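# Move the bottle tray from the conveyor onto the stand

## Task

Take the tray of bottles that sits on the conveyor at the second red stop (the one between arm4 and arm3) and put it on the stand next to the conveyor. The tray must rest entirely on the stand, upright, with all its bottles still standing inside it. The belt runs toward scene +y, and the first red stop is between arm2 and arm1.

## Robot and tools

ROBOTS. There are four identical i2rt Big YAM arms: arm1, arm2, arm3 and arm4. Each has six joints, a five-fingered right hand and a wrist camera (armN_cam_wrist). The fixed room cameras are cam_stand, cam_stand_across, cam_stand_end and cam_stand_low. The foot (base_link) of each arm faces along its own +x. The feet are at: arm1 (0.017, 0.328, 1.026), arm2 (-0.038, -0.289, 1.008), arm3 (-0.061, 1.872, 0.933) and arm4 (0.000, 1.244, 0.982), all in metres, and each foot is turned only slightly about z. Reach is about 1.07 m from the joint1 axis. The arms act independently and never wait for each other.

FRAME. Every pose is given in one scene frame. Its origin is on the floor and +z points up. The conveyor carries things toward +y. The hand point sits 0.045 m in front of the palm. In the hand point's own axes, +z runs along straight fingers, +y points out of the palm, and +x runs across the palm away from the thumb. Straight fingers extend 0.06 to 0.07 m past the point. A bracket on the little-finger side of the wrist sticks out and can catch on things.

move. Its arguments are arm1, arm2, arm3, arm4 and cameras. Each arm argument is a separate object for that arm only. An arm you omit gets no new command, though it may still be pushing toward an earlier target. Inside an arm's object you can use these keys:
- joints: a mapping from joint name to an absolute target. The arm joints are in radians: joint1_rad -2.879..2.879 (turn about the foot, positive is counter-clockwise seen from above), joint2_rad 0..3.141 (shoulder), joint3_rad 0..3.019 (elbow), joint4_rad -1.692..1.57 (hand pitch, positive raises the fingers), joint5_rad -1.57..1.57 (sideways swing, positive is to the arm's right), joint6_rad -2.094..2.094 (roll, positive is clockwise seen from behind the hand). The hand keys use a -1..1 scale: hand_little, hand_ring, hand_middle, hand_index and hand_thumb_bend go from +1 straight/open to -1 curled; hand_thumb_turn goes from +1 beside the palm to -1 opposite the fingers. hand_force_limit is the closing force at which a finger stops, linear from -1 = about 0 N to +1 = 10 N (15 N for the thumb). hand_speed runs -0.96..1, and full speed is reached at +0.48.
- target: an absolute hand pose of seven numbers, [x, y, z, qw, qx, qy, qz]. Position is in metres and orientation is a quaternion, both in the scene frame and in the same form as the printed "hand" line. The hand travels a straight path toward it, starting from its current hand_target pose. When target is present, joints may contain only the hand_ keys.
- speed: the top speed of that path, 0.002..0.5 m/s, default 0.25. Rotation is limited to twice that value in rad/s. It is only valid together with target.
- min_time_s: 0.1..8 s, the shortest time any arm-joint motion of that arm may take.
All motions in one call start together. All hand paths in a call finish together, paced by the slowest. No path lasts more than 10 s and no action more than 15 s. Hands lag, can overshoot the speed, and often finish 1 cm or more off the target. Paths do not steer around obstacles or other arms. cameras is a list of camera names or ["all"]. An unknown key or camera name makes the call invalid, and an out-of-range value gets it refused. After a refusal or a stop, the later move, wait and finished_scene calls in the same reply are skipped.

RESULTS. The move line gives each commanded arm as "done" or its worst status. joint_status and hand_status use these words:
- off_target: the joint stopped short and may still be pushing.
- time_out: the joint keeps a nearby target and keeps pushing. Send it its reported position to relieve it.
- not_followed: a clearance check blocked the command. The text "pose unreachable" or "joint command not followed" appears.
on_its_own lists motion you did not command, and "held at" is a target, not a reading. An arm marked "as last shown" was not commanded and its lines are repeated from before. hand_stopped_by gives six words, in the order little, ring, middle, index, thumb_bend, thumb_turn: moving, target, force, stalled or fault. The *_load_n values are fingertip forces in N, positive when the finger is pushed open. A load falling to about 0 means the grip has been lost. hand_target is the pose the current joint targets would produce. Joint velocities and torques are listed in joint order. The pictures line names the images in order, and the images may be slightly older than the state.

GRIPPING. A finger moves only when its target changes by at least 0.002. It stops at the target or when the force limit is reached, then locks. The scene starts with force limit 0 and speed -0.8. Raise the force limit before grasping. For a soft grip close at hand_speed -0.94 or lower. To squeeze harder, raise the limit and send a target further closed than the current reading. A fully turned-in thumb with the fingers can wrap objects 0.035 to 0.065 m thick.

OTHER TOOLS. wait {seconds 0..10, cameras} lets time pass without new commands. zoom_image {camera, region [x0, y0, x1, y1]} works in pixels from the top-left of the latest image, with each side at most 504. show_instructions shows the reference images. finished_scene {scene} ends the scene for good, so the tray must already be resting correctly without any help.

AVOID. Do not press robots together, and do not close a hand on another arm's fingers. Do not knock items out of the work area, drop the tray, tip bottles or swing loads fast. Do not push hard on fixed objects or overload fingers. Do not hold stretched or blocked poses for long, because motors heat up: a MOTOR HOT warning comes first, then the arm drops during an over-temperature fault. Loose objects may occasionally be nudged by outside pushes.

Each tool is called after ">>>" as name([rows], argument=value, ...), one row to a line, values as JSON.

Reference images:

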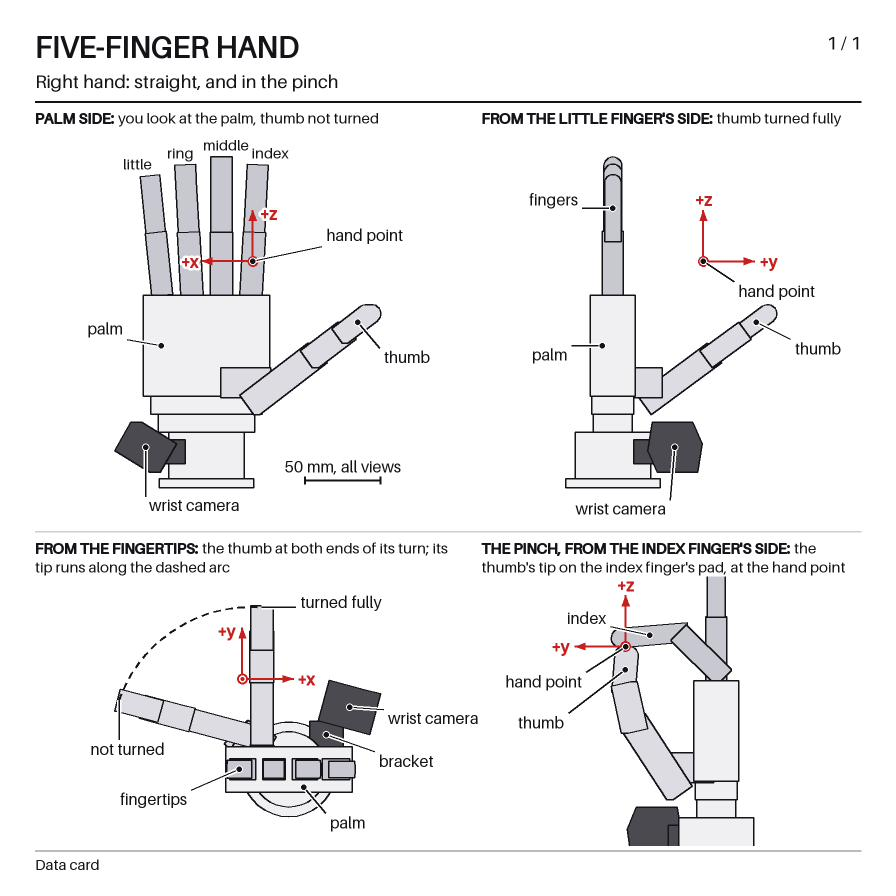

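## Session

>>> move()

Scene clock: 0.00 s.
Joint torques (N m): no reading
Motor temperatures (°C): arm1=[25 25 27 23 22 26] | arm2=[22 25 28 26 25 25] | arm3=[24 25 26 26 26 25] | arm4=[25 24 24 24 24 27]
Heat: arm1: hottest joint3_rad 27 °C; arm2: hottest joint3_rad 28 °C; arm3: hottest joint3_rad 26 °C; arm4: hottest joint6_rad 27 °C.
Joint velocities: within noise
arm1.joint_positions: joint1_rad=-0.131 joint2_rad=+0.608 joint3_rad=+1.374 joint4_rad=-1.281 joint5_rad=+0.054 joint6_rad=-1.362 hand_little=+1.000 hand_ring=+1.000 hand_middle=+1.000 hand_index=+1.000 hand_thumb_turn=+1.000 hand_thumb_bend=+1.000 hand_force_limit=+0.000 hand_speed=-0.800
arm1.joint_status: not commanded
arm1.hand_stopped_by: target,target,target,target,target,target
arm1.little_load_n: 0.0
arm1.ring_load_n: 0.0
arm1.middle_load_n: 0.0
arm1.index_load_n: 0.0
arm1.thumb_bend_load_n: 0.0
arm1.thumb_turn_load_n: 0.0
arm1.hand: x=+0.2479 y=+0.2466 z=+1.5244 quat_wxyz=(-0.015, +0.854, -0.133, +0.503) (m; scene frame)
arm1.hand_target: x=+0.2466 y=+0.2466 z=+1.5349 quat_wxyz=(-0.016, +0.848, -0.132, +0.513) (m; scene frame)
arm1.hand_status: not commanded
arm2.joint_positions: joint1_rad=-0.129 joint2_rad=+0.609 joint3_rad=+1.349 joint4_rad=-1.251 joint5_rad=-0.188 joint6_rad=-1.330 hand_little=+1.000 hand_ring=+1.000 hand_middle=+1.000 hand_index=+1.000 hand_thumb_turn=+1.000 hand_thumb_bend=+1.000 hand_force_limit=+0.000 hand_speed=-0.800
arm2.joint_status: not commanded
arm2.hand_stopped_by: target,target,target,target,target,target
arm2.little_load_n: 0.0
arm2.ring_load_n: 0.0
arm2.middle_load_n: 0.5
arm2.index_load_n: 0.0
arm2.thumb_bend_load_n: 0.0
arm2.thumb_turn_load_n: 0.0
arm2.hand: x=+0.1969 y=-0.3641 z=+1.4972 quat_wxyz=(-0.080, +0.843, -0.162, +0.507) (m; scene frame)
arm2.hand_target: x=+0.1958 y=-0.3638 z=+1.5088 quat_wxyz=(-0.079, +0.837, -0.159, +0.518) (m; scene frame)
arm2.hand_status: not commanded
arm3.joint_positions: joint1_rad=-0.110 joint2_rad=+0.612 joint3_rad=+1.408 joint4_rad=-1.137 joint5_rad=+0.149 joint6_rad=-1.289 hand_little=+1.000 hand_ring=+1.000 hand_middle=+1.000 hand_index=+1.000 hand_thumb_turn=+1.000 hand_thumb_bend=+1.000 hand_force_limit=+0.000 hand_speed=-0.800
arm3.joint_status: not commanded
arm3.hand_stopped_by: target,target,target,target,target,target
arm3.little_load_n: 0.0
arm3.ring_load_n: 0.0
arm3.middle_load_n: 0.0
arm3.index_load_n: 0.0
arm3.thumb_bend_load_n: 0.0
arm3.thumb_turn_load_n: 0.0
arm3.hand: x=+0.1603 y=+1.7429 z=+1.4808 quat_wxyz=(+0.030, +0.779, -0.236, +0.580) (m; scene frame)
arm3.hand_target: x=+0.1580 y=+1.7432 z=+1.4909 quat_wxyz=(+0.029, +0.772, -0.235, +0.590) (m; scene frame)
arm3.hand_status: not commanded
arm4.joint_positions: joint1_rad=+0.001 joint2_rad=+0.628 joint3_rad=+1.373 joint4_rad=-1.146 joint5_rad=-0.012 joint6_rad=-1.381 hand_little=+1.000 hand_ring=+1.000 hand_middle=+1.000 hand_index=+1.000 hand_thumb_turn=+1.000 hand_thumb_bend=+1.000 hand_force_limit=+0.000 hand_speed=-0.800
arm4.joint_status: not commanded
arm4.hand_stopped_by: target,target,target,target,target,target
arm4.little_load_n: 0.0
arm4.ring_load_n: 0.0
arm4.middle_load_n: 0.0
arm4.index_load_n: 0.0
arm4.thumb_bend_load_n: 0.0
arm4.thumb_turn_load_n: 0.0
arm4.hand: x=+0.2647 y=+1.2355 z=+1.5089 quat_wxyz=(-0.096, +0.830, -0.012, +0.549) (m; scene frame)
arm4.hand_target: x=+0.2630 y=+1.2353 z=+1.5208 quat_wxyz=(-0.097, +0.823, -0.011, +0.560) (m; scene frame)
arm4.hand_status: not commanded
pictures: arm1_cam_wrist, arm2_cam_wrist, arm3_cam_wrist, arm4_cam_wrist, cam_stand, cam_stand_across, cam_stand_end, cam_stand_low
camera_calibration:
arm1_cam_wrist: T_world_to_cam=[[-0.106283, -0.99377, 0.0335526, 0.221274], [-0.874012, 0.0772785, -0.479719, 0.924575], [0.474137, -0.0803115, -0.87678, 1.35465], [0, 0, 0, 1]] pos_world=[0.18932, 0.257239, 1.62384]
arm2_cam_wrist: T_world_to_cam=[[-0.0347443, -0.995745, -0.0853492, -0.225874], [-0.878677, 0.0711241, -0.472089, 0.898703], [0.476151, 0.058592, -0.877409, 1.35432], [0, 0, 0, 1]] pos_world=[0.136962, -0.368185, 1.59328]
arm3_cam_wrist: T_world_to_cam=[[-0.389539, -0.920991, 0.00598214, 1.65365], [-0.722838, 0.301691, -0.621681, 0.509558], [0.570758, -0.246493, -0.783247, 1.61516], [0, 0, 0, 1]] pos_world=[0.0906229, 1.7674, 1.57196]
arm4_cam_wrist: T_world_to_cam=[[0.125103, -0.990313, 0.0602429, 1.09427], [-0.805845, -0.136845, -0.576096, 1.24846], [0.57876, 0.0235251, -0.815159, 1.16109], [0, 0, 0, 1]] pos_world=[0.197171, 1.2272, 1.59978]

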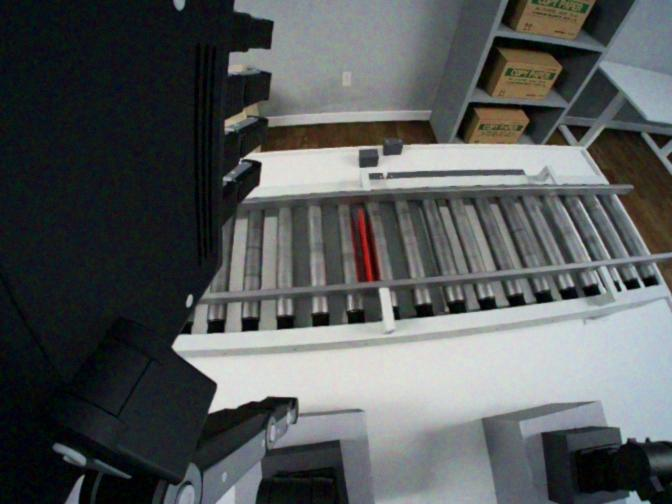

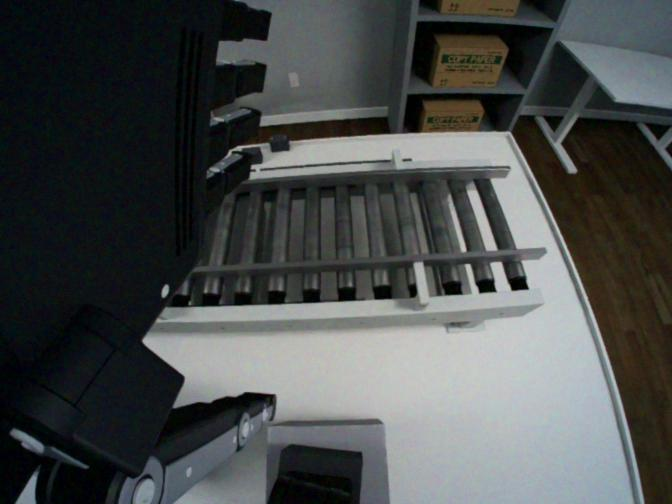

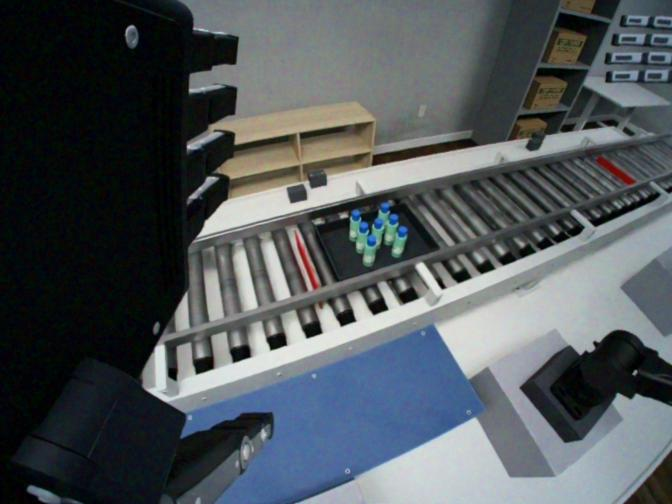

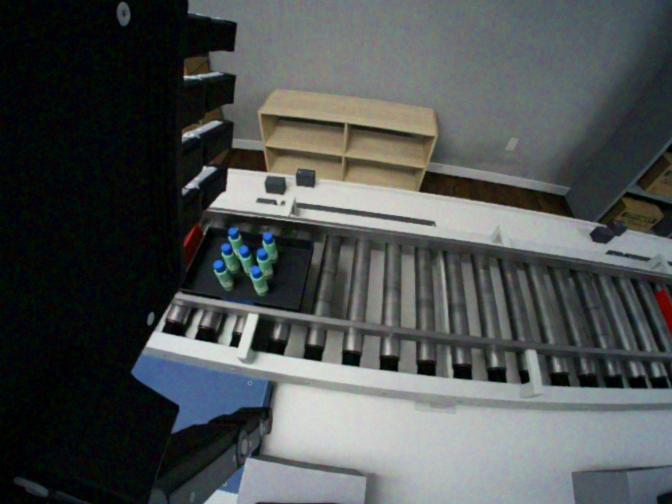

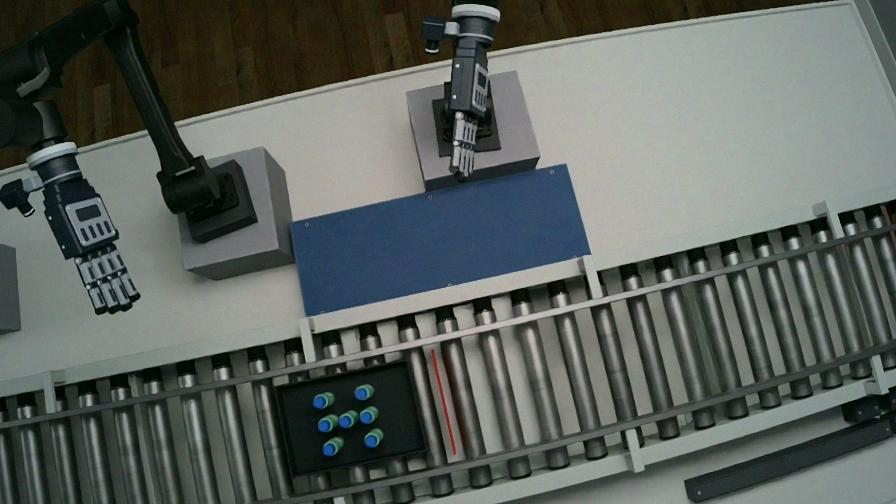

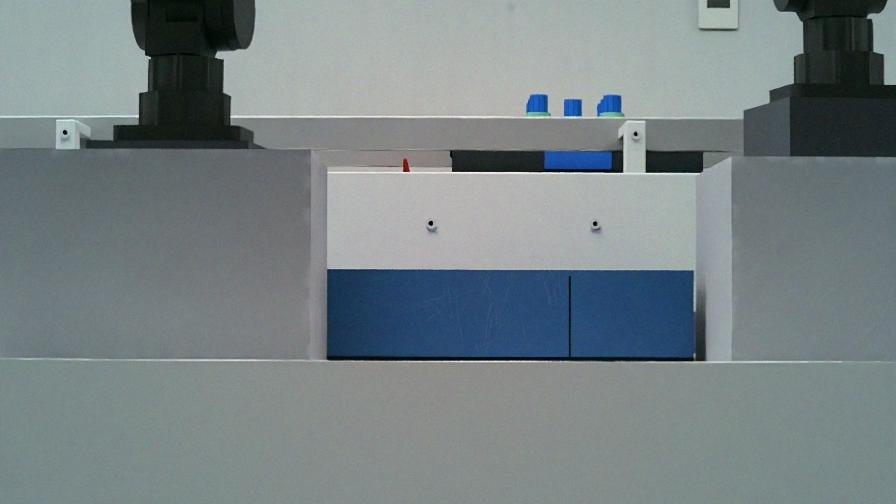

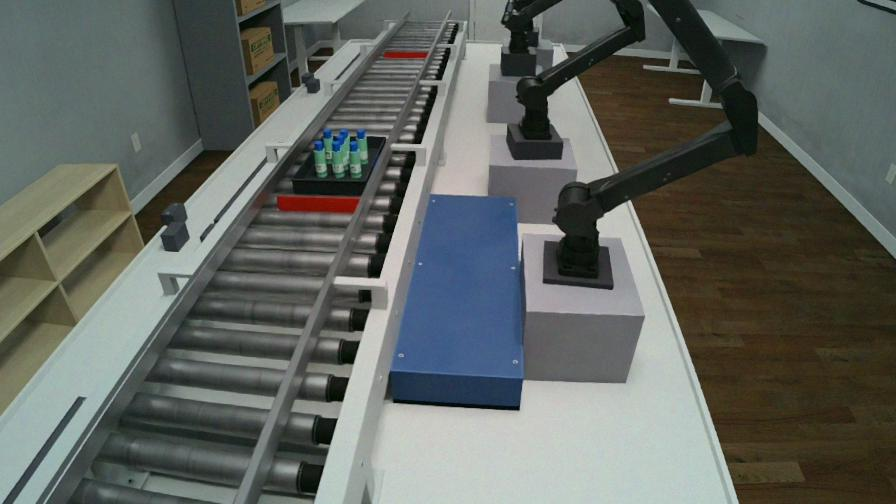

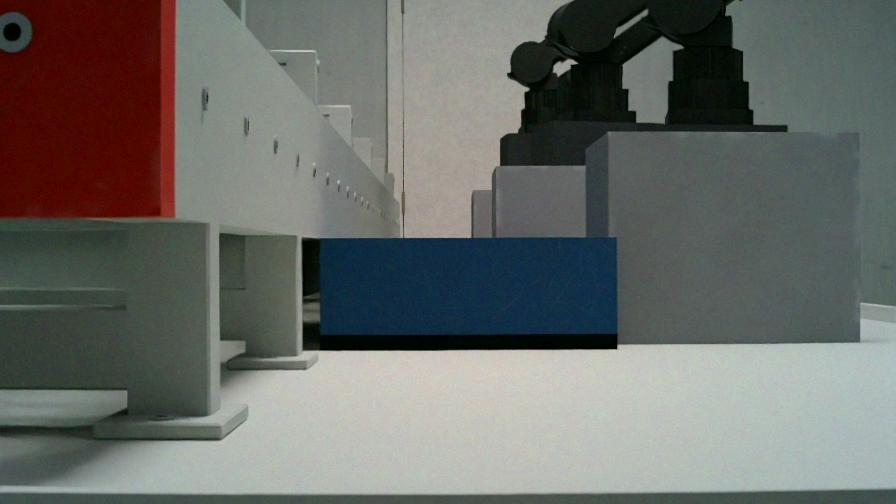

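>>> zoom_image(camera="cam_stand_end", region=[260, 110, 440, 230])

>>> zoom_image(camera="cam_stand_across", region=[430, 80, 730, 200])

>>> zoom_image(camera="cam_stand", region=[240, 320, 480, 504])

Scaled by 2.800 from the camera's 896x504 image, which has a finer 1280x720 frame.

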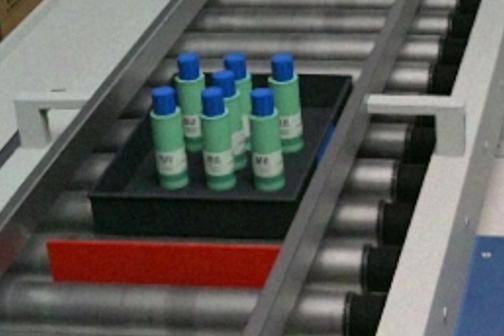

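Scaled by 1.680 from the camera's 896x504 image, which has a finer 1280x720 frame.

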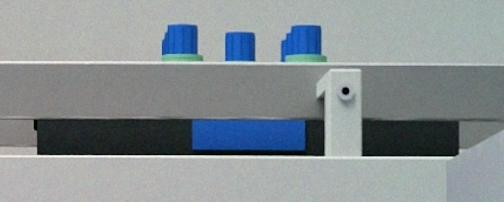

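Scaled by 2.100 from the camera's 896x504 image, which has a finer 1280x720 frame.

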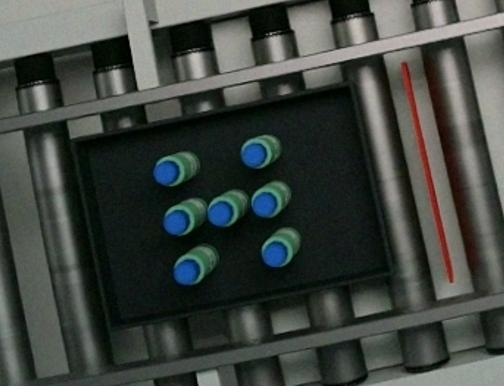

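>>> move(arm4={"target": [0.50, 1.22, 1.28, 0.5736, -0.8192, 0, 0], "speed": 0.3, "joints": {"hand_speed": -0.2, "hand_thumb_turn": -1, "hand_thumb_bend": 0.3, "hand_little": 0.3, "hand_ring": 0.3, "hand_middle": 0.3, "hand_index": 0.3}}, arm3={"target": [0.55, 1.75, 1.28, 0, 0, 0.8192, -0.5736], "speed": 0.3, "joints": {"hand_speed": -0.2, "hand_thumb_turn": -1, "hand_thumb_bend": 0.3, "hand_little": 0.3, "hand_ring": 0.3, "hand_middle": 0.3, "hand_index": 0.3}})

>>> move(arm4={"target": [0.528, 1.306, 1.10, 0.5736, -0.8192, 0, 0], "speed": 0.2}, arm3={"target": [0.588, 1.617, 1.11, 0, 0, 0.8192, -0.5736], "speed": 0.2}, cameras=["cam_stand_across", "arm3_cam_wrist", "arm4_cam_wrist", "cam_stand"])

Scene clock: 14.10 s.
Joint torques (N m): arm1=[-0.03 2.78 7.83 1.72 -0.16 0.08] | arm2=[0.5 2.78 9.61 2.55 0.01 -0.05] | arm3=[-2.9 -14.1 12.49 -0.36 0.6 0.14] | arm4=[-0.67 -15.03 10.35 0.85 -0.93 0.21]
Motor temperatures (°C): arm1=[25 25 28 23 22 26] | arm2=[22 25 29 26 25 25] | arm3=[24 25 27 26 26 25] | arm4=[25 24 25 24 24 27]
Heat: arm1: hottest joint3_rad 28 °C; arm2: hottest joint3_rad 29 °C; arm3: hottest joint3_rad 27 °C; arm4: hottest joint6_rad 27 °C.
move: arm3 off_target; arm4 off_target
Joint velocities: within noise
arm1, arm2: as last shown
arm2.middle_load_n: 0.0
arm3.joint_positions: joint1_rad=+0.167 joint2_rad=+1.829 joint3_rad=+1.961 joint4_rad=-1.688 joint5_rad=+1.231 joint6_rad=+1.545 hand_little=+0.300 hand_ring=+0.300 hand_middle=+0.300 hand_index=+0.300 hand_thumb_turn=-1.000 hand_thumb_bend=+0.300 hand_force_limit=+0.000 hand_speed=-0.200
arm3.joint_status: all done
arm3.hand_stopped_by: target,target,target,target,target,target
arm3.little_load_n: 0.0
arm3.ring_load_n: 0.0
arm3.middle_load_n: 0.0
arm3.index_load_n: 0.0
arm3.thumb_bend_load_n: 0.0
arm3.thumb_turn_load_n: 0.0
arm3.hand: x=+0.5419 y=+1.7563 z=+1.2725 quat_wxyz=(-0.027, +0.038, -0.818, +0.573) (m; scene frame)
arm3.hand_target: x=+0.5494 y=+1.7496 z=+1.2797 quat_wxyz=(-0.034, +0.023, -0.819, +0.572) (m; scene frame)
arm3.hand_status: off_target (0.013 m and 5.4 deg from the pose sent, 0.438 m and 116.5 deg at the start; pose on its path clipped on 9 of 167 steps; a joint's target at an end of its range on 29 of 167 steps)
arm4.joint_positions: joint1_rad=-0.486 joint2_rad=+1.703 joint3_rad=+1.666 joint4_rad=-1.692 joint5_rad=-1.137 joint6_rad=-1.818 hand_little=+0.300 hand_ring=+0.300 hand_middle=+0.300 hand_index=+0.300 hand_thumb_turn=-1.000 hand_thumb_bend=+0.300 hand_force_limit=+0.000 hand_speed=-0.200
arm4.joint_status: all done
arm4.hand_stopped_by: target,target,target,target,target,target
arm4.little_load_n: 0.0
arm4.ring_load_n: 0.0
arm4.middle_load_n: 0.0
arm4.index_load_n: 0.0
arm4.thumb_bend_load_n: 0.0
arm4.thumb_turn_load_n: 0.0
arm4.hand: x=+0.4905 y=+1.2286 z=+1.2609 quat_wxyz=(-0.531, +0.838, -0.077, +0.097) (m; scene frame)
arm4.hand_target: x=+0.4991 y=+1.2208 z=+1.2795 quat_wxyz=(-0.529, +0.838, -0.076, +0.114) (m; scene frame)
arm4.hand_status: off_target (0.023 m and 15.1 deg from the pose sent, 0.329 m and 85.4 deg at the start; a joint's target at an end of its range on 93 of 165 steps)
pictures: none

Scene clock: 16.40 s.
Joint torques (N m): arm1=[-0.56 3.25 8.09 1.73 -0.12 0.07] | arm2=[0.38 2.32 9.62 2.55 0 -0.06] | arm3=[-2.2 -16.91 8.44 1.21 0.53 -0.12] | arm4=[0.79 -18.2 7.09 0.32 -0.84 -0.1]
Motor temperatures (°C): arm1=[25 25 28 23 22 26] | arm2=[22 25 29 26 25 25] | arm3=[24 25 27 26 26 25] | arm4=[25 24 25 24 24 27]
Heat: arm1: hottest joint3_rad 28 °C; arm2: hottest joint3_rad 29 °C; arm3: hottest joint3_rad 27 °C; arm4: hottest joint6_rad 27 °C.
move: arm3 done; arm4 done
Joint velocities: within noise
arm1, arm2: as last shown
arm2.thumb_turn_load_n: 0.5
arm3.joint_positions: joint1_rad=-0.056 joint2_rad=+1.959 joint3_rad=+1.728 joint4_rad=-0.971 joint5_rad=+1.208 joint6_rad=+1.177 hand_little=+0.300 hand_ring=+0.300 hand_middle=+0.300 hand_index=+0.300 hand_thumb_turn=-1.000 hand_thumb_bend=+0.300 hand_force_limit=+0.000 hand_speed=-0.200
arm3.joint_status: not commanded
arm3.hand_stopped_by: target,target,target,target,target,target
arm3.little_load_n: 0.0
arm3.ring_load_n: 0.0
arm3.middle_load_n: 0.0
arm3.index_load_n: 0.0
arm3.thumb_bend_load_n: 0.0
arm3.thumb_turn_load_n: 0.0
arm3.hand: x=+0.5878 y=+1.6196 z=+1.1154 quat_wxyz=(-0.003, -0.003, -0.819, +0.574) (m; scene frame)
arm3.hand_target: x=+0.5880 y=+1.6171 z=+1.1100 quat_wxyz=(+0.000, +0.000, -0.819, +0.573) (m; scene frame)
arm3.hand_status: done (0.006 m and 0.5 deg from the pose sent, 0.219 m and 5.4 deg at the start)
arm4.joint_positions: joint1_rad=-0.336 joint2_rad=+2.027 joint3_rad=+1.626 joint4_rad=-1.649 joint5_rad=-1.180 joint6_rad=-2.039 hand_little=+0.300 hand_ring=+0.300 hand_middle=+0.300 hand_index=+0.300 hand_thumb_turn=-1.000 hand_thumb_bend=+0.300 hand_force_limit=+0.000 hand_speed=-0.200
arm4.joint_status: not commanded
arm4.hand_stopped_by: target,target,target,target,target,target
arm4.little_load_n: 0.0
arm4.ring_load_n: -0.5
arm4.middle_load_n: 0.0
arm4.index_load_n: 0.0
arm4.thumb_bend_load_n: 0.0
arm4.thumb_turn_load_n: 0.0
arm4.hand: x=+0.5223 y=+1.3012 z=+1.0937 quat_wxyz=(-0.573, +0.819, -0.014, -0.007) (m; scene frame)
arm4.hand_target: x=+0.5277 y=+1.3061 z=+1.1001 quat_wxyz=(-0.574, +0.819, +0.000, +0.000) (m; scene frame)
arm4.hand_status: done (0.010 m and 1.8 deg from the pose sent, 0.182 m and 15.1 deg at the start)
pictures: arm3_cam_wrist, arm4_cam_wrist, cam_stand, cam_stand_across
camera_calibration:
arm3_cam_wrist: T_world_to_cam=[[-0.219744, 0.381692, -0.897788, 0.507172], [0.827315, 0.560594, 0.0358399, -1.43527], [0.516975, -0.734878, -0.438966, 1.49325], [0, 0, 0, 1]] pos_world=[0.526897, 1.70838, 1.16226]
arm4_cam_wrist: T_world_to_cam=[[0.197501, -0.386506, -0.900892, 1.37987], [-0.833911, -0.549361, 0.0528733, 1.08931], [-0.51535, 0.740821, -0.43081, -0.11018], [0, 0, 0, 1]] pos_world=[0.57908, 1.21337, 1.13805]

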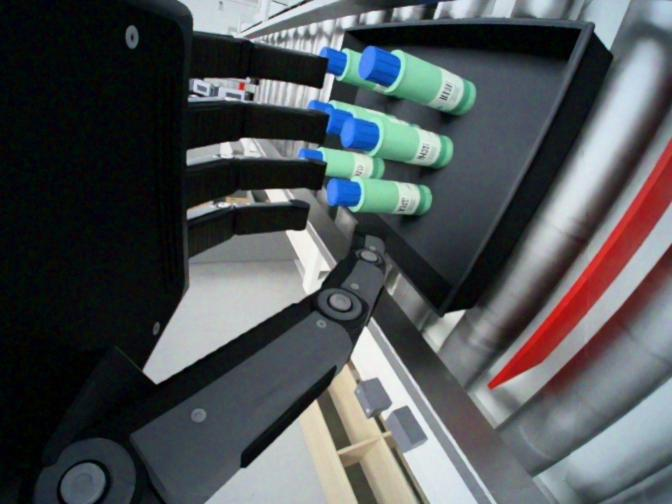

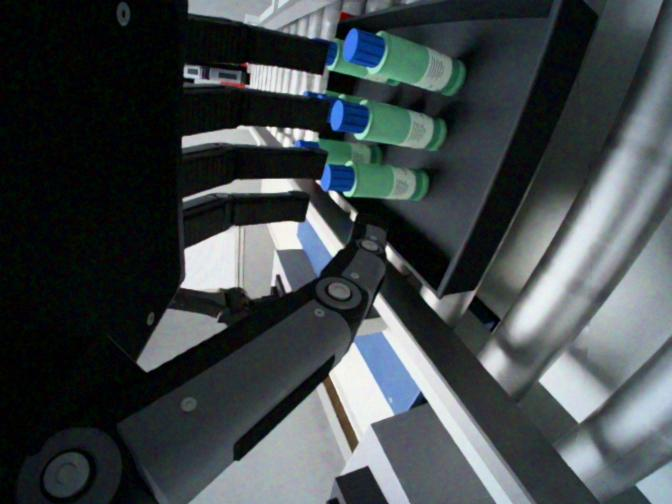

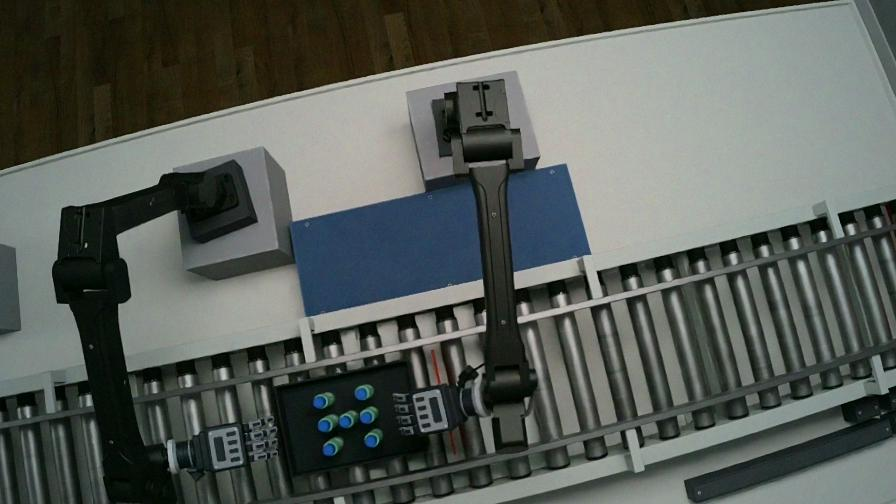

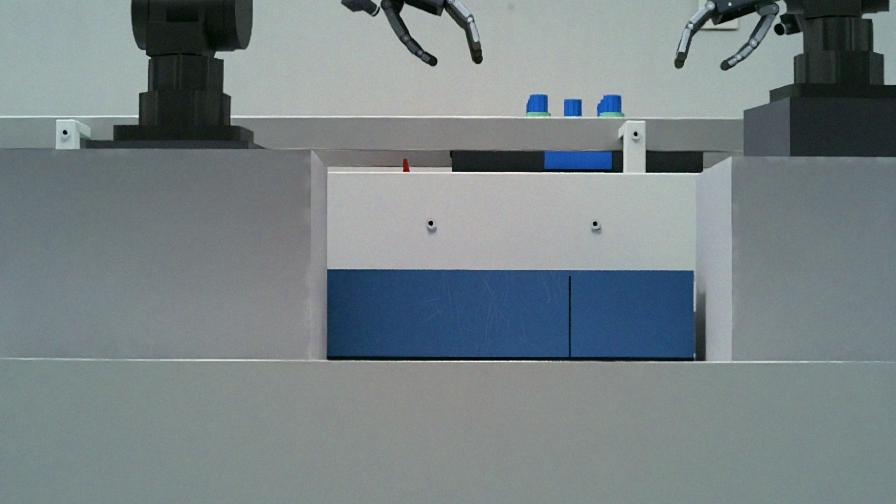

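>>> move(arm4={"target": [0.528, 1.325, 1.04, 0.5736, -0.8192, 0, 0], "speed": 0.12, "joints": {"hand_thumb_bend": 0.05}}, arm3={"target": [0.588, 1.610, 1.04, 0, 0, 0.8192, -0.5736], "speed": 0.12, "joints": {"hand_thumb_bend": 0.05}}, cameras=["cam_stand_across", "arm3_cam_wrist", "arm4_cam_wrist", "cam_stand"])

>>> zoom_image(camera="cam_stand_across", region=[400, 40, 760, 200])

Scene clock: 33.73 s.
Joint torques (N m): arm1=[-0.32 3.14 8.24 1.8 -0.07 0.06] | arm2=[0.5 2.08 9.65 2.56 -0.03 -0.04] | arm3=[-2.78 -16.56 8.34 1.32 0.56 -0.12] | arm4=[0.97 -18.43 4.89 1.03 -0.88 0.19]
Motor temperatures (°C): arm1=[25 25 29 23 22 26] | arm2=[22 25 30 26 25 25] | arm3=[24 27 27 26 27 25] | arm4=[25 24 26 24 25 27]
Heat: arm1: hottest joint3_rad 29 °C; arm2: hottest joint3_rad 30 °C; arm3: hottest joint2_rad 27 °C; arm4: hottest joint6_rad 27 °C.
move: arm3 off_target; arm4 done
Joint velocities: within noise
arm1, arm2: as last shown
arm2.thumb_turn_load_n: 0.0
arm3.joint_positions: joint1_rad=-0.060 joint2_rad=+2.007 joint3_rad=+1.618 joint4_rad=-0.782 joint5_rad=+1.203 joint6_rad=+1.146 hand_little=+0.300 hand_ring=+0.300 hand_middle=+0.300 hand_index=+0.300 hand_thumb_turn=-1.000 hand_thumb_bend=+0.050 hand_force_limit=+0.000 hand_speed=-0.200
arm3.joint_status: all done
arm3.hand_stopped_by: target,target,target,target,target,target
arm3.little_load_n: 0.0
arm3.ring_load_n: 0.0
arm3.middle_load_n: 0.0
arm3.index_load_n: 0.0
arm3.thumb_bend_load_n: 0.0
arm3.thumb_turn_load_n: 0.0
arm3.hand: x=+0.5890 y=+1.6181 z=+1.0485 quat_wxyz=(-0.006, -0.001, -0.819, +0.574) (m; scene frame)
arm3.hand_target: x=+0.5877 y=+1.6102 z=+1.0400 quat_wxyz=(+0.000, +0.000, -0.819, +0.573) (m; scene frame)
arm3.hand_status: off_target (0.012 m and 0.7 deg from the pose sent, 0.076 m and 0.5 deg at the start)
arm4.joint_positions: joint1_rad=-0.306 joint2_rad=+2.069 joint3_rad=+1.563 joint4_rad=-1.457 joint5_rad=-1.194 joint6_rad=-1.994 hand_little=+0.300 hand_ring=+0.300 hand_middle=+0.300 hand_index=+0.300 hand_thumb_turn=-1.000 hand_thumb_bend=+0.050 hand_force_limit=+0.000 hand_speed=-0.200
arm4.joint_status: all done
arm4.hand_stopped_by: target,target,target,target,target,target
arm4.little_load_n: 0.0
arm4.ring_load_n: 0.0
arm4.middle_load_n: 0.0
arm4.index_load_n: 0.0
arm4.thumb_bend_load_n: 0.0
arm4.thumb_turn_load_n: 0.0
arm4.hand: x=+0.5312 y=+1.3168 z=+1.0431 quat_wxyz=(-0.572, +0.820, +0.003, +0.009) (m; scene frame)
arm4.hand_target: x=+0.5279 y=+1.3249 z=+1.0401 quat_wxyz=(-0.574, +0.819, +0.000, +0.000) (m; scene frame)
arm4.hand_status: done (0.009 m and 1.1 deg from the pose sent, 0.059 m and 1.7 deg at the start)
pictures: arm3_cam_wrist, arm4_cam_wrist, cam_stand, cam_stand_across
camera_calibration:
arm3_cam_wrist: T_world_to_cam=[[-0.22086, 0.380093, -0.898193, 0.451668], [0.822544, 0.56744, 0.0378682, -1.44341], [0.524064, -0.730439, -0.437968, 1.44969], [0, 0, 0, 1]] pos_world=[0.527294, 1.70628, 1.09526]
arm4_cam_wrist: T_world_to_cam=[[0.241337, -0.386887, -0.889986, 1.30436], [-0.830549, -0.556693, 0.0167814, 1.1536], [-0.501942, 0.735126, -0.455679, -0.112659], [0, 0, 0, 1]] pos_world=[0.58678, 1.22966, 1.09016]

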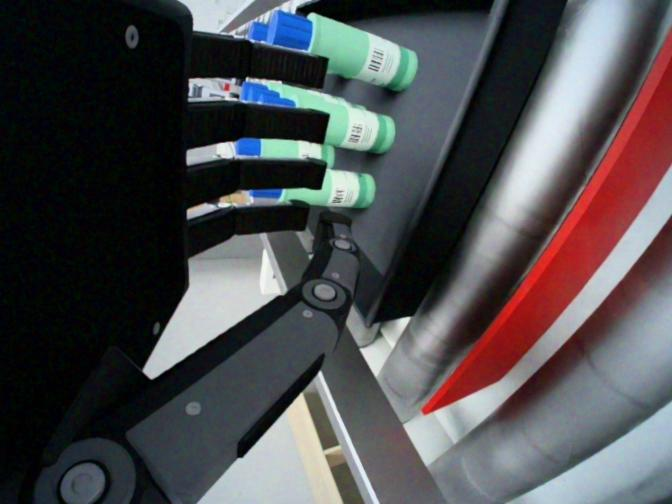

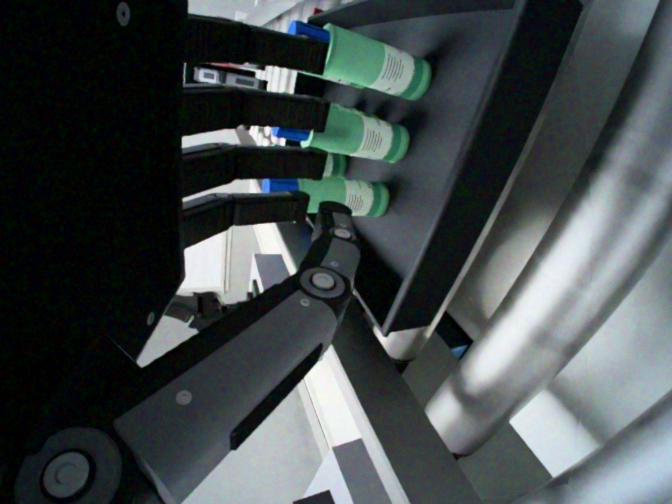

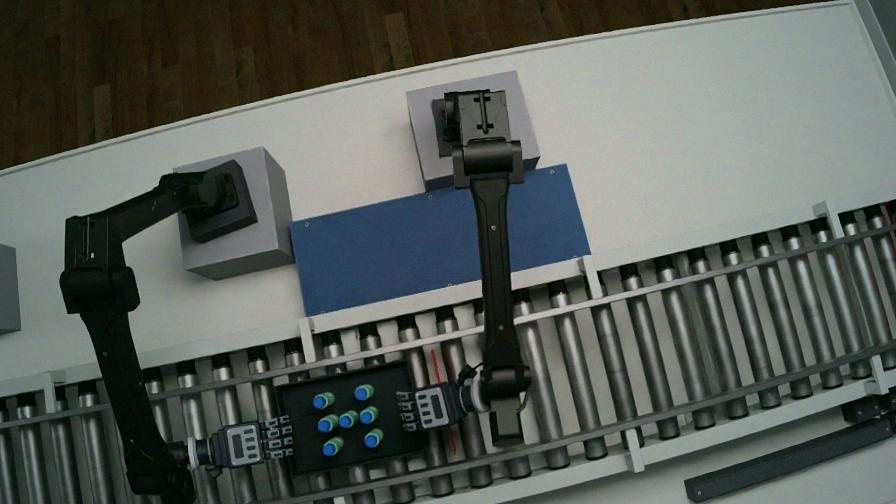

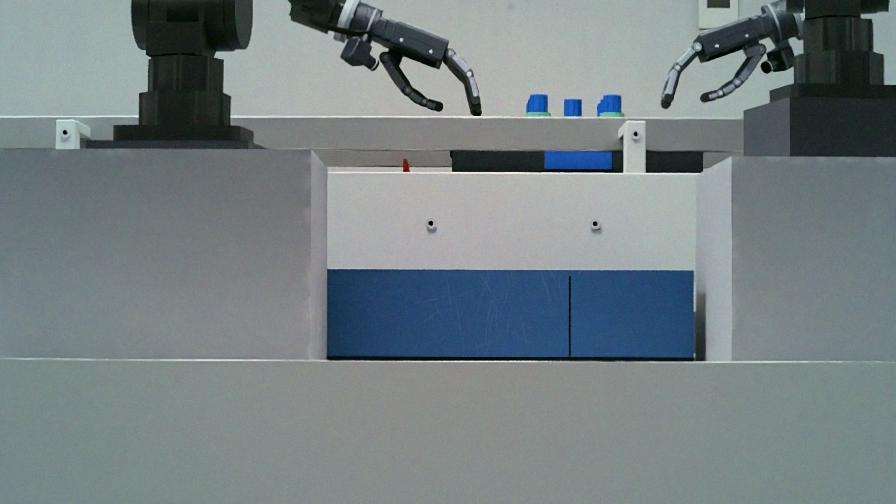

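Scaled by 1.400 from the camera's 896x504 image, which has a finer 1280x720 frame.

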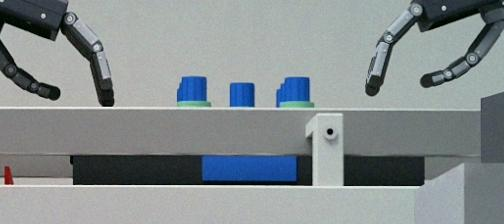

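>>> move(arm4={"target": [0.527, 1.319, 0.995, 0.5736, -0.8192, 0, 0], "speed": 0.1}, arm3={"target": [0.587, 1.609, 0.99, 0, 0, 0.8192, -0.5736], "speed": 0.1}, cameras=["cam_stand_across", "arm3_cam_wrist", "arm4_cam_wrist"])

>>> zoom_image(camera="cam_stand_across", region=[400, 40, 760, 200])

Scene clock: 36.73 s.
Joint torques (N m): arm1=[-0.32 2.84 7.88 1.57 -0.09 0.05] | arm2=[0.32 2.32 9.73 2.63 0 -0.03] | arm3=[-2.78 -16.62 8.08 1.31 0.55 -0.12] | arm4=[0.26 -18.26 4.74 1.06 -0.72 0]
Motor temperatures (°C): arm1=[25 25 29 23 22 26] | arm2=[22 25 30 26 25 25] | arm3=[24 27 28 26 27 25] | arm4=[25 25 26 24 25 27]
Heat: arm1: hottest joint3_rad 29 °C; arm2: hottest joint3_rad 30 °C; arm3: hottest joint3_rad 28 °C; arm4: hottest joint6_rad 27 °C.
move: arm3 off_target; arm4 done
Joint velocities: within noise
arm1, arm2: as last shown
arm2.thumb_bend_load_n: -0.5
arm3.joint_positions: joint1_rad=-0.063 joint2_rad=+2.061 joint3_rad=+1.563 joint4_rad=-0.665 joint5_rad=+1.201 joint6_rad=+1.139 hand_little=+0.300 hand_ring=+0.300 hand_middle=+0.300 hand_index=+0.300 hand_thumb_turn=-1.000 hand_thumb_bend=+0.050 hand_force_limit=+0.000 hand_speed=-0.200
arm3.joint_status: not commanded
arm3.hand_stopped_by: target,target,target,target,target,target
arm3.little_load_n: 0.0
arm3.ring_load_n: 0.0
arm3.middle_load_n: 0.0
arm3.index_load_n: 0.0
arm3.thumb_bend_load_n: 0.0
arm3.thumb_turn_load_n: 0.0
arm3.hand: x=+0.5885 y=+1.6168 z=+0.9987 quat_wxyz=(-0.007, -0.001, -0.819, +0.574) (m; scene frame)
arm3.hand_target: x=+0.5867 y=+1.6090 z=+0.9900 quat_wxyz=(+0.000, +0.000, -0.819, +0.573) (m; scene frame)
arm3.hand_status: off_target (0.012 m and 0.8 deg from the pose sent, 0.059 m and 0.7 deg at the start)
arm4.joint_positions: joint1_rad=-0.306 joint2_rad=+2.134 joint3_rad=+1.537 joint4_rad=-1.390 joint5_rad=-1.194 joint6_rad=-1.993 hand_little=+0.300 hand_ring=+0.300 hand_middle=+0.300 hand_index=+0.300 hand_thumb_turn=-1.000 hand_thumb_bend=+0.050 hand_force_limit=+0.000 hand_speed=-0.200
arm4.joint_status: not commanded
arm4.hand_stopped_by: target,target,target,target,target,target
arm4.little_load_n: 0.0
arm4.ring_load_n: -0.5
arm4.middle_load_n: 0.0
arm4.index_load_n: 0.0
arm4.thumb_bend_load_n: 0.0
arm4.thumb_turn_load_n: 0.0
arm4.hand: x=+0.5278 y=+1.3171 z=+0.9993 quat_wxyz=(-0.574, +0.819, -0.004, -0.001) (m; scene frame)
arm4.hand_target: x=+0.5269 y=+1.3190 z=+0.9951 quat_wxyz=(-0.574, +0.819, +0.000, +0.000) (m; scene frame)
arm4.hand_status: done (0.005 m and 0.5 deg from the pose sent, 0.048 m and 1.1 deg at the start)
pictures: arm3_cam_wrist, arm4_cam_wrist, cam_stand_across
camera_calibration:
arm3_cam_wrist: T_world_to_cam=[[-0.219991, 0.380184, -0.898367, 0.406891], [0.822722, 0.567136, 0.0385412, -1.44066], [0.524149, -0.730628, -0.437551, 1.42703], [0, 0, 0, 1]] pos_world=[0.526793, 1.70498, 1.04546]
arm4_cam_wrist: T_world_to_cam=[[0.219378, -0.383564, -0.89708, 1.28061], [-0.830128, -0.556478, 0.0349275, 1.13309], [-0.512602, 0.737029, -0.440486, -0.146701], [0, 0, 0, 1]] pos_world=[0.584473, 1.22986, 1.04461]

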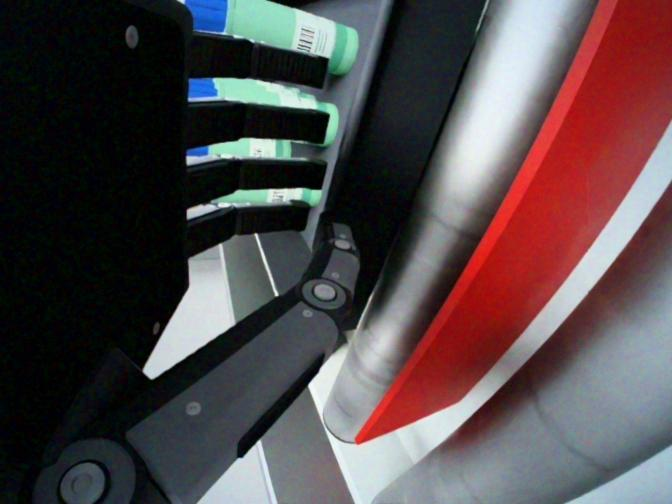

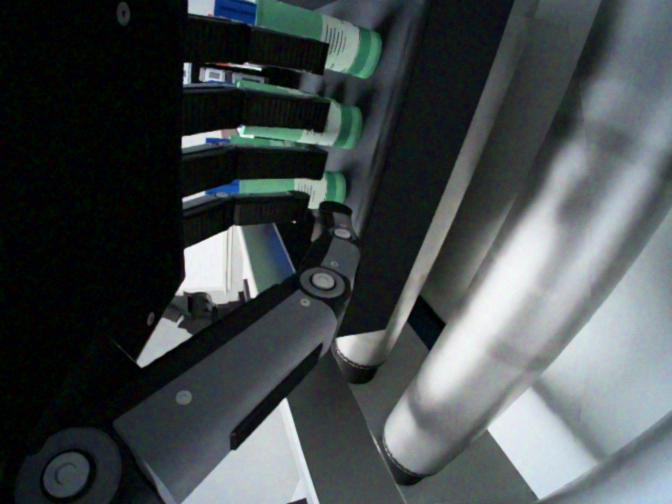

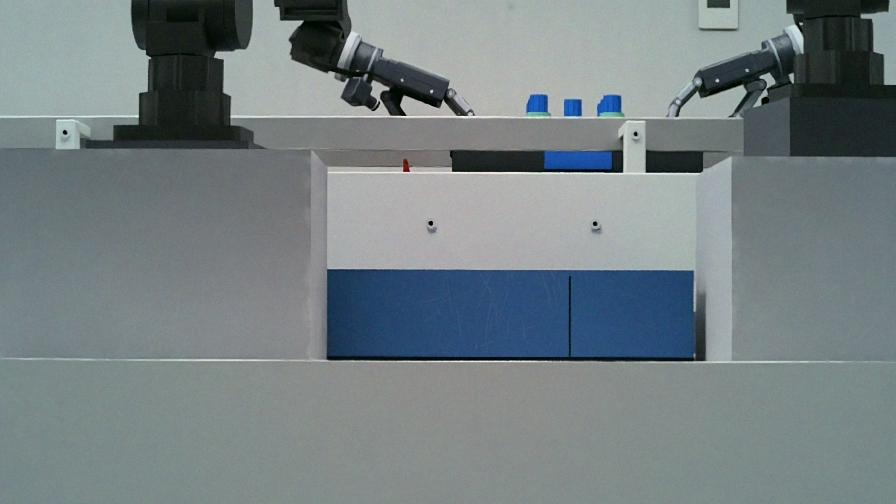

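Scaled by 1.400 from the camera's 896x504 image, which has a finer 1280x720 frame.

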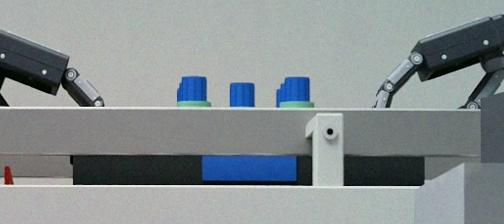

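>>> move(arm4={"target": [0.527, 1.313, 0.98, 0.5736, -0.8192, 0, 0], "speed": 0.08}, arm3={"target": [0.587, 1.609, 0.978, 0, 0, 0.8192, -0.5736], "speed": 0.08}, cameras=["cam_stand_across", "arm3_cam_wrist", "arm4_cam_wrist"])

>>> zoom_image(camera="cam_stand_across", region=[400, 100, 760, 200])

Scene clock: 39.63 s.
Joint torques (N m): arm1=[0.38 2.84 8.01 1.55 -0.1 0.08] | arm2=[0.62 2.2 9.72 2.58 -0.01 -0.04] | arm3=[-2.73 -15.97 7.68 1.32 0.55 -0.12] | arm4=[-0.44 -18.26 4.83 1.02 -0.62 -0.07]
Motor temperatures (°C): arm1=[25 25 29 23 22 26] | arm2=[22 25 30 26 25 25] | arm3=[24 28 28 26 27 25] | arm4=[25 25 26 24 25 27]
Heat: arm1: hottest joint3_rad 29 °C; arm2: hottest joint3_rad 30 °C; arm3: hottest joint2_rad 28 °C; arm4: hottest joint6_rad 27 °C.
move: arm3 off_target; arm4 done
Joint velocities: within noise
arm1, arm2: as last shown
arm1.thumb_turn_load_n: -0.5
arm2.thumb_bend_load_n: 0.0
arm3.joint_positions: joint1_rad=-0.063 joint2_rad=+2.069 joint3_rad=+1.557 joint4_rad=-0.640 joint5_rad=+1.201 joint6_rad=+1.138 hand_little=+0.300 hand_ring=+0.300 hand_middle=+0.300 hand_index=+0.300 hand_thumb_turn=-1.000 hand_thumb_bend=+0.050 hand_force_limit=+0.000 hand_speed=-0.200
arm3.joint_status: not commanded
arm3.hand_stopped_by: target,target,target,target,target,target
arm3.little_load_n: 0.0
arm3.ring_load_n: 0.0
arm3.middle_load_n: 0.0
arm3.index_load_n: 0.0
arm3.thumb_bend_load_n: 0.0
arm3.thumb_turn_load_n: 0.0
arm3.hand: x=+0.5903 y=+1.6166 z=+0.9926 quat_wxyz=(-0.011, -0.004, -0.818, +0.575) (m; scene frame)
arm3.hand_target: x=+0.5866 y=+1.6091 z=+0.9782 quat_wxyz=(+0.000, +0.000, -0.819, +0.573) (m; scene frame)
arm3.hand_status: off_target (0.017 m and 1.3 deg from the pose sent, 0.022 m and 0.8 deg at the start)
arm4.joint_positions: joint1_rad=-0.306 joint2_rad=+2.157 joint3_rad=+1.537 joint4_rad=-1.385 joint5_rad=-1.192 joint6_rad=-2.009 hand_little=+0.300 hand_ring=+0.300 hand_middle=+0.300 hand_index=+0.300 hand_thumb_turn=-1.000 hand_thumb_bend=+0.050 hand_force_limit=+0.000 hand_speed=-0.200
arm4.joint_status: not commanded
arm4.hand_stopped_by: target,target,target,target,target,target
arm4.little_load_n: 0.0
arm4.ring_load_n: 0.0
arm4.middle_load_n: 0.0
arm4.index_load_n: 0.0
arm4.thumb_bend_load_n: 0.0
arm4.thumb_turn_load_n: 0.0
arm4.hand: x=+0.5267 y=+1.3170 z=+0.9868 quat_wxyz=(-0.574, +0.819, -0.003, -0.004) (m; scene frame)
arm4.hand_target: x=+0.5269 y=+1.3130 z=+0.9801 quat_wxyz=(-0.573, +0.819, +0.000, +0.000) (m; scene frame)
arm4.hand_status: done (0.008 m and 0.6 deg from the pose sent, 0.020 m and 0.5 deg at the start)
pictures: arm3_cam_wrist, arm4_cam_wrist, cam_stand_across
camera_calibration:
arm3_cam_wrist: T_world_to_cam=[[-0.211112, 0.378728, -0.901109, 0.401769], [0.822207, 0.567341, 0.0458215, -1.44912], [0.52859, -0.731225, -0.431165, 1.41529], [0, 0, 0, 1]] pos_world=[0.528188, 1.70489, 1.03866]
arm4_cam_wrist: T_world_to_cam=[[0.218397, -0.381321, -0.898275, 1.26831], [-0.826371, -0.56187, 0.0376004, 1.13492], [-0.519051, 0.734096, -0.437823, -0.147985], [0, 0, 0, 1]] pos_world=[0.584062, 1.22995, 1.03182]

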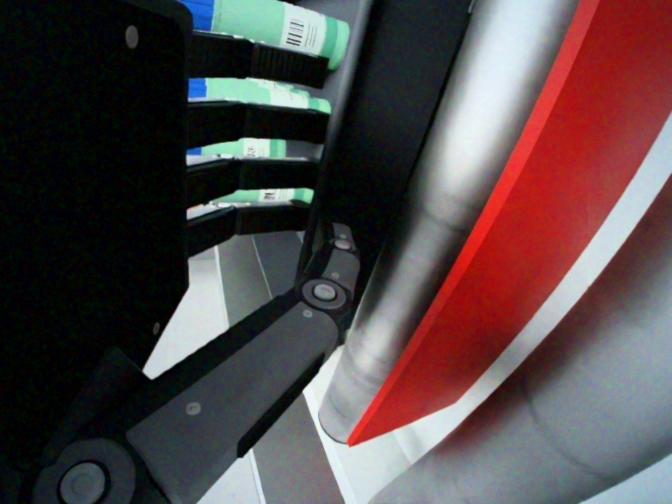

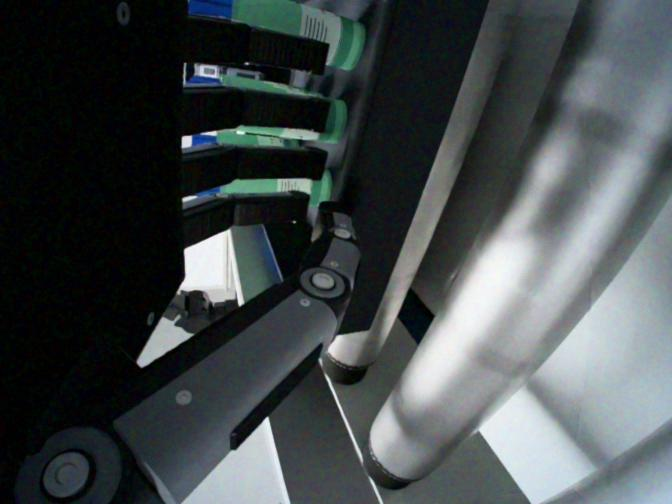

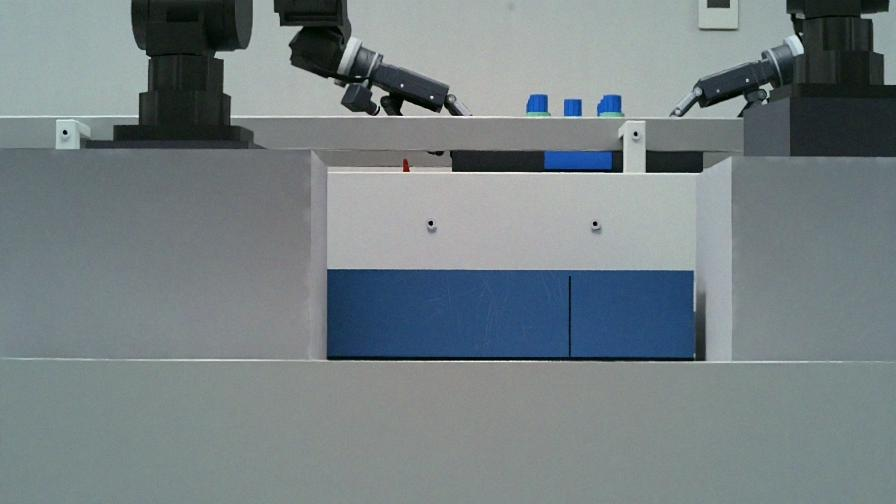

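Scaled by 1.400 from the camera's 896x504 image, which has a finer 1280x720 frame.

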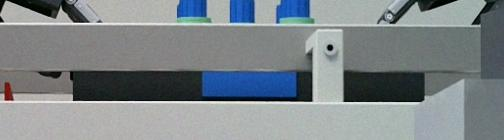

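>>> move(arm4={"target": [0.527, 1.306, 0.980, 0.5736, -0.8192, 0, 0], "speed": 0.08}, cameras=["arm4_cam_wrist"])

>>> zoom_image(camera="arm4_cam_wrist", region=[240, 130, 480, 360])

Scene clock: 41.73 s.
Joint torques (N m): arm1=[-0.67 3.14 7.95 1.76 -0.11 0.06] | arm2=[0.5 2.32 9.65 2.56 0 -0.04] | arm3=[-2.78 -16.15 7.75 1.31 0.55 -0.11] | arm4=[-1.2 -17.9 5.59 0.34 -0.6 -0.09]
Motor temperatures (°C): arm1=[25 25 30 23 22 26] | arm2=[22 25 30 26 25 25] | arm3=[24 28 28 26 27 25] | arm4=[25 25 26 24 25 27]
Heat: arm1: hottest joint3_rad 30 °C; arm2: hottest joint3_rad 30 °C; arm3: hottest joint2_rad 28 °C; arm4: hottest joint6_rad 27 °C.
move: arm4 off_target
Joint velocities: within noise
arm1, arm2, arm3: as last shown
arm1.ring_load_n: -0.5
arm1.thumb_turn_load_n: 0.0
arm4.joint_positions: joint1_rad=-0.308 joint2_rad=+2.161 joint3_rad=+1.537 joint4_rad=-1.400 joint5_rad=-1.187 joint6_rad=-2.038 hand_little=+0.300 hand_ring=+0.300 hand_middle=+0.300 hand_index=+0.300 hand_thumb_turn=-1.000 hand_thumb_bend=+0.050 hand_force_limit=+0.000 hand_speed=-0.200
arm4.joint_status: not commanded
arm4.hand_stopped_by: target,target,target,target,target,target
arm4.little_load_n: 0.0
arm4.ring_load_n: 0.0
arm4.middle_load_n: 0.0
arm4.index_load_n: 0.0
arm4.thumb_bend_load_n: 0.0
arm4.thumb_turn_load_n: 0.0
arm4.hand: x=+0.5250 y=+1.3154 z=+0.9845 quat_wxyz=(-0.573, +0.819, +0.003, -0.003) (m; scene frame)
arm4.hand_target: x=+0.5268 y=+1.3061 z=+0.9801 quat_wxyz=(-0.573, +0.819, +0.000, +0.000) (m; scene frame)
arm4.hand_status: off_target (0.011 m and 0.5 deg from the pose sent, 0.013 m and 0.6 deg at the start)
pictures: arm4_cam_wrist
camera_calibration:
arm4_cam_wrist: T_world_to_cam=[[0.228959, -0.380441, -0.896015, 1.25699], [-0.821333, -0.569553, 0.0319526, 1.14574], [-0.522484, 0.728611, -0.442873, -0.134719], [0, 0, 0, 1]] pos_world=[0.582849, 1.22893, 1.03]

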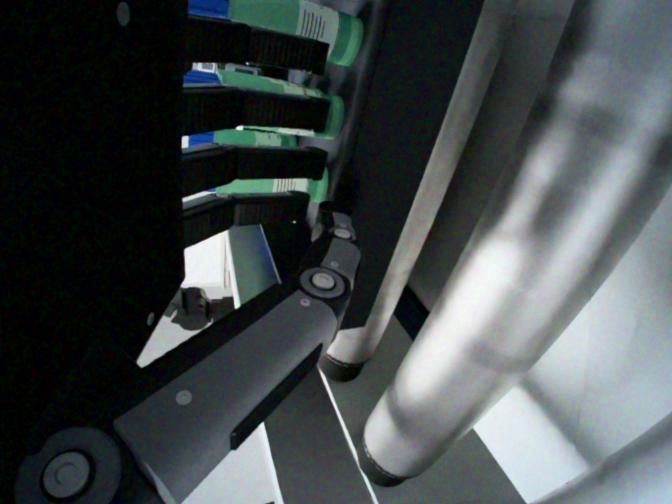

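Scaled by 2.100 from the camera's 672x504 image, which has a finer 960x720 frame.

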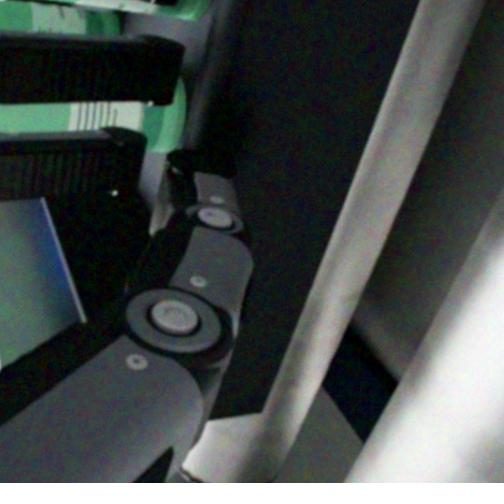

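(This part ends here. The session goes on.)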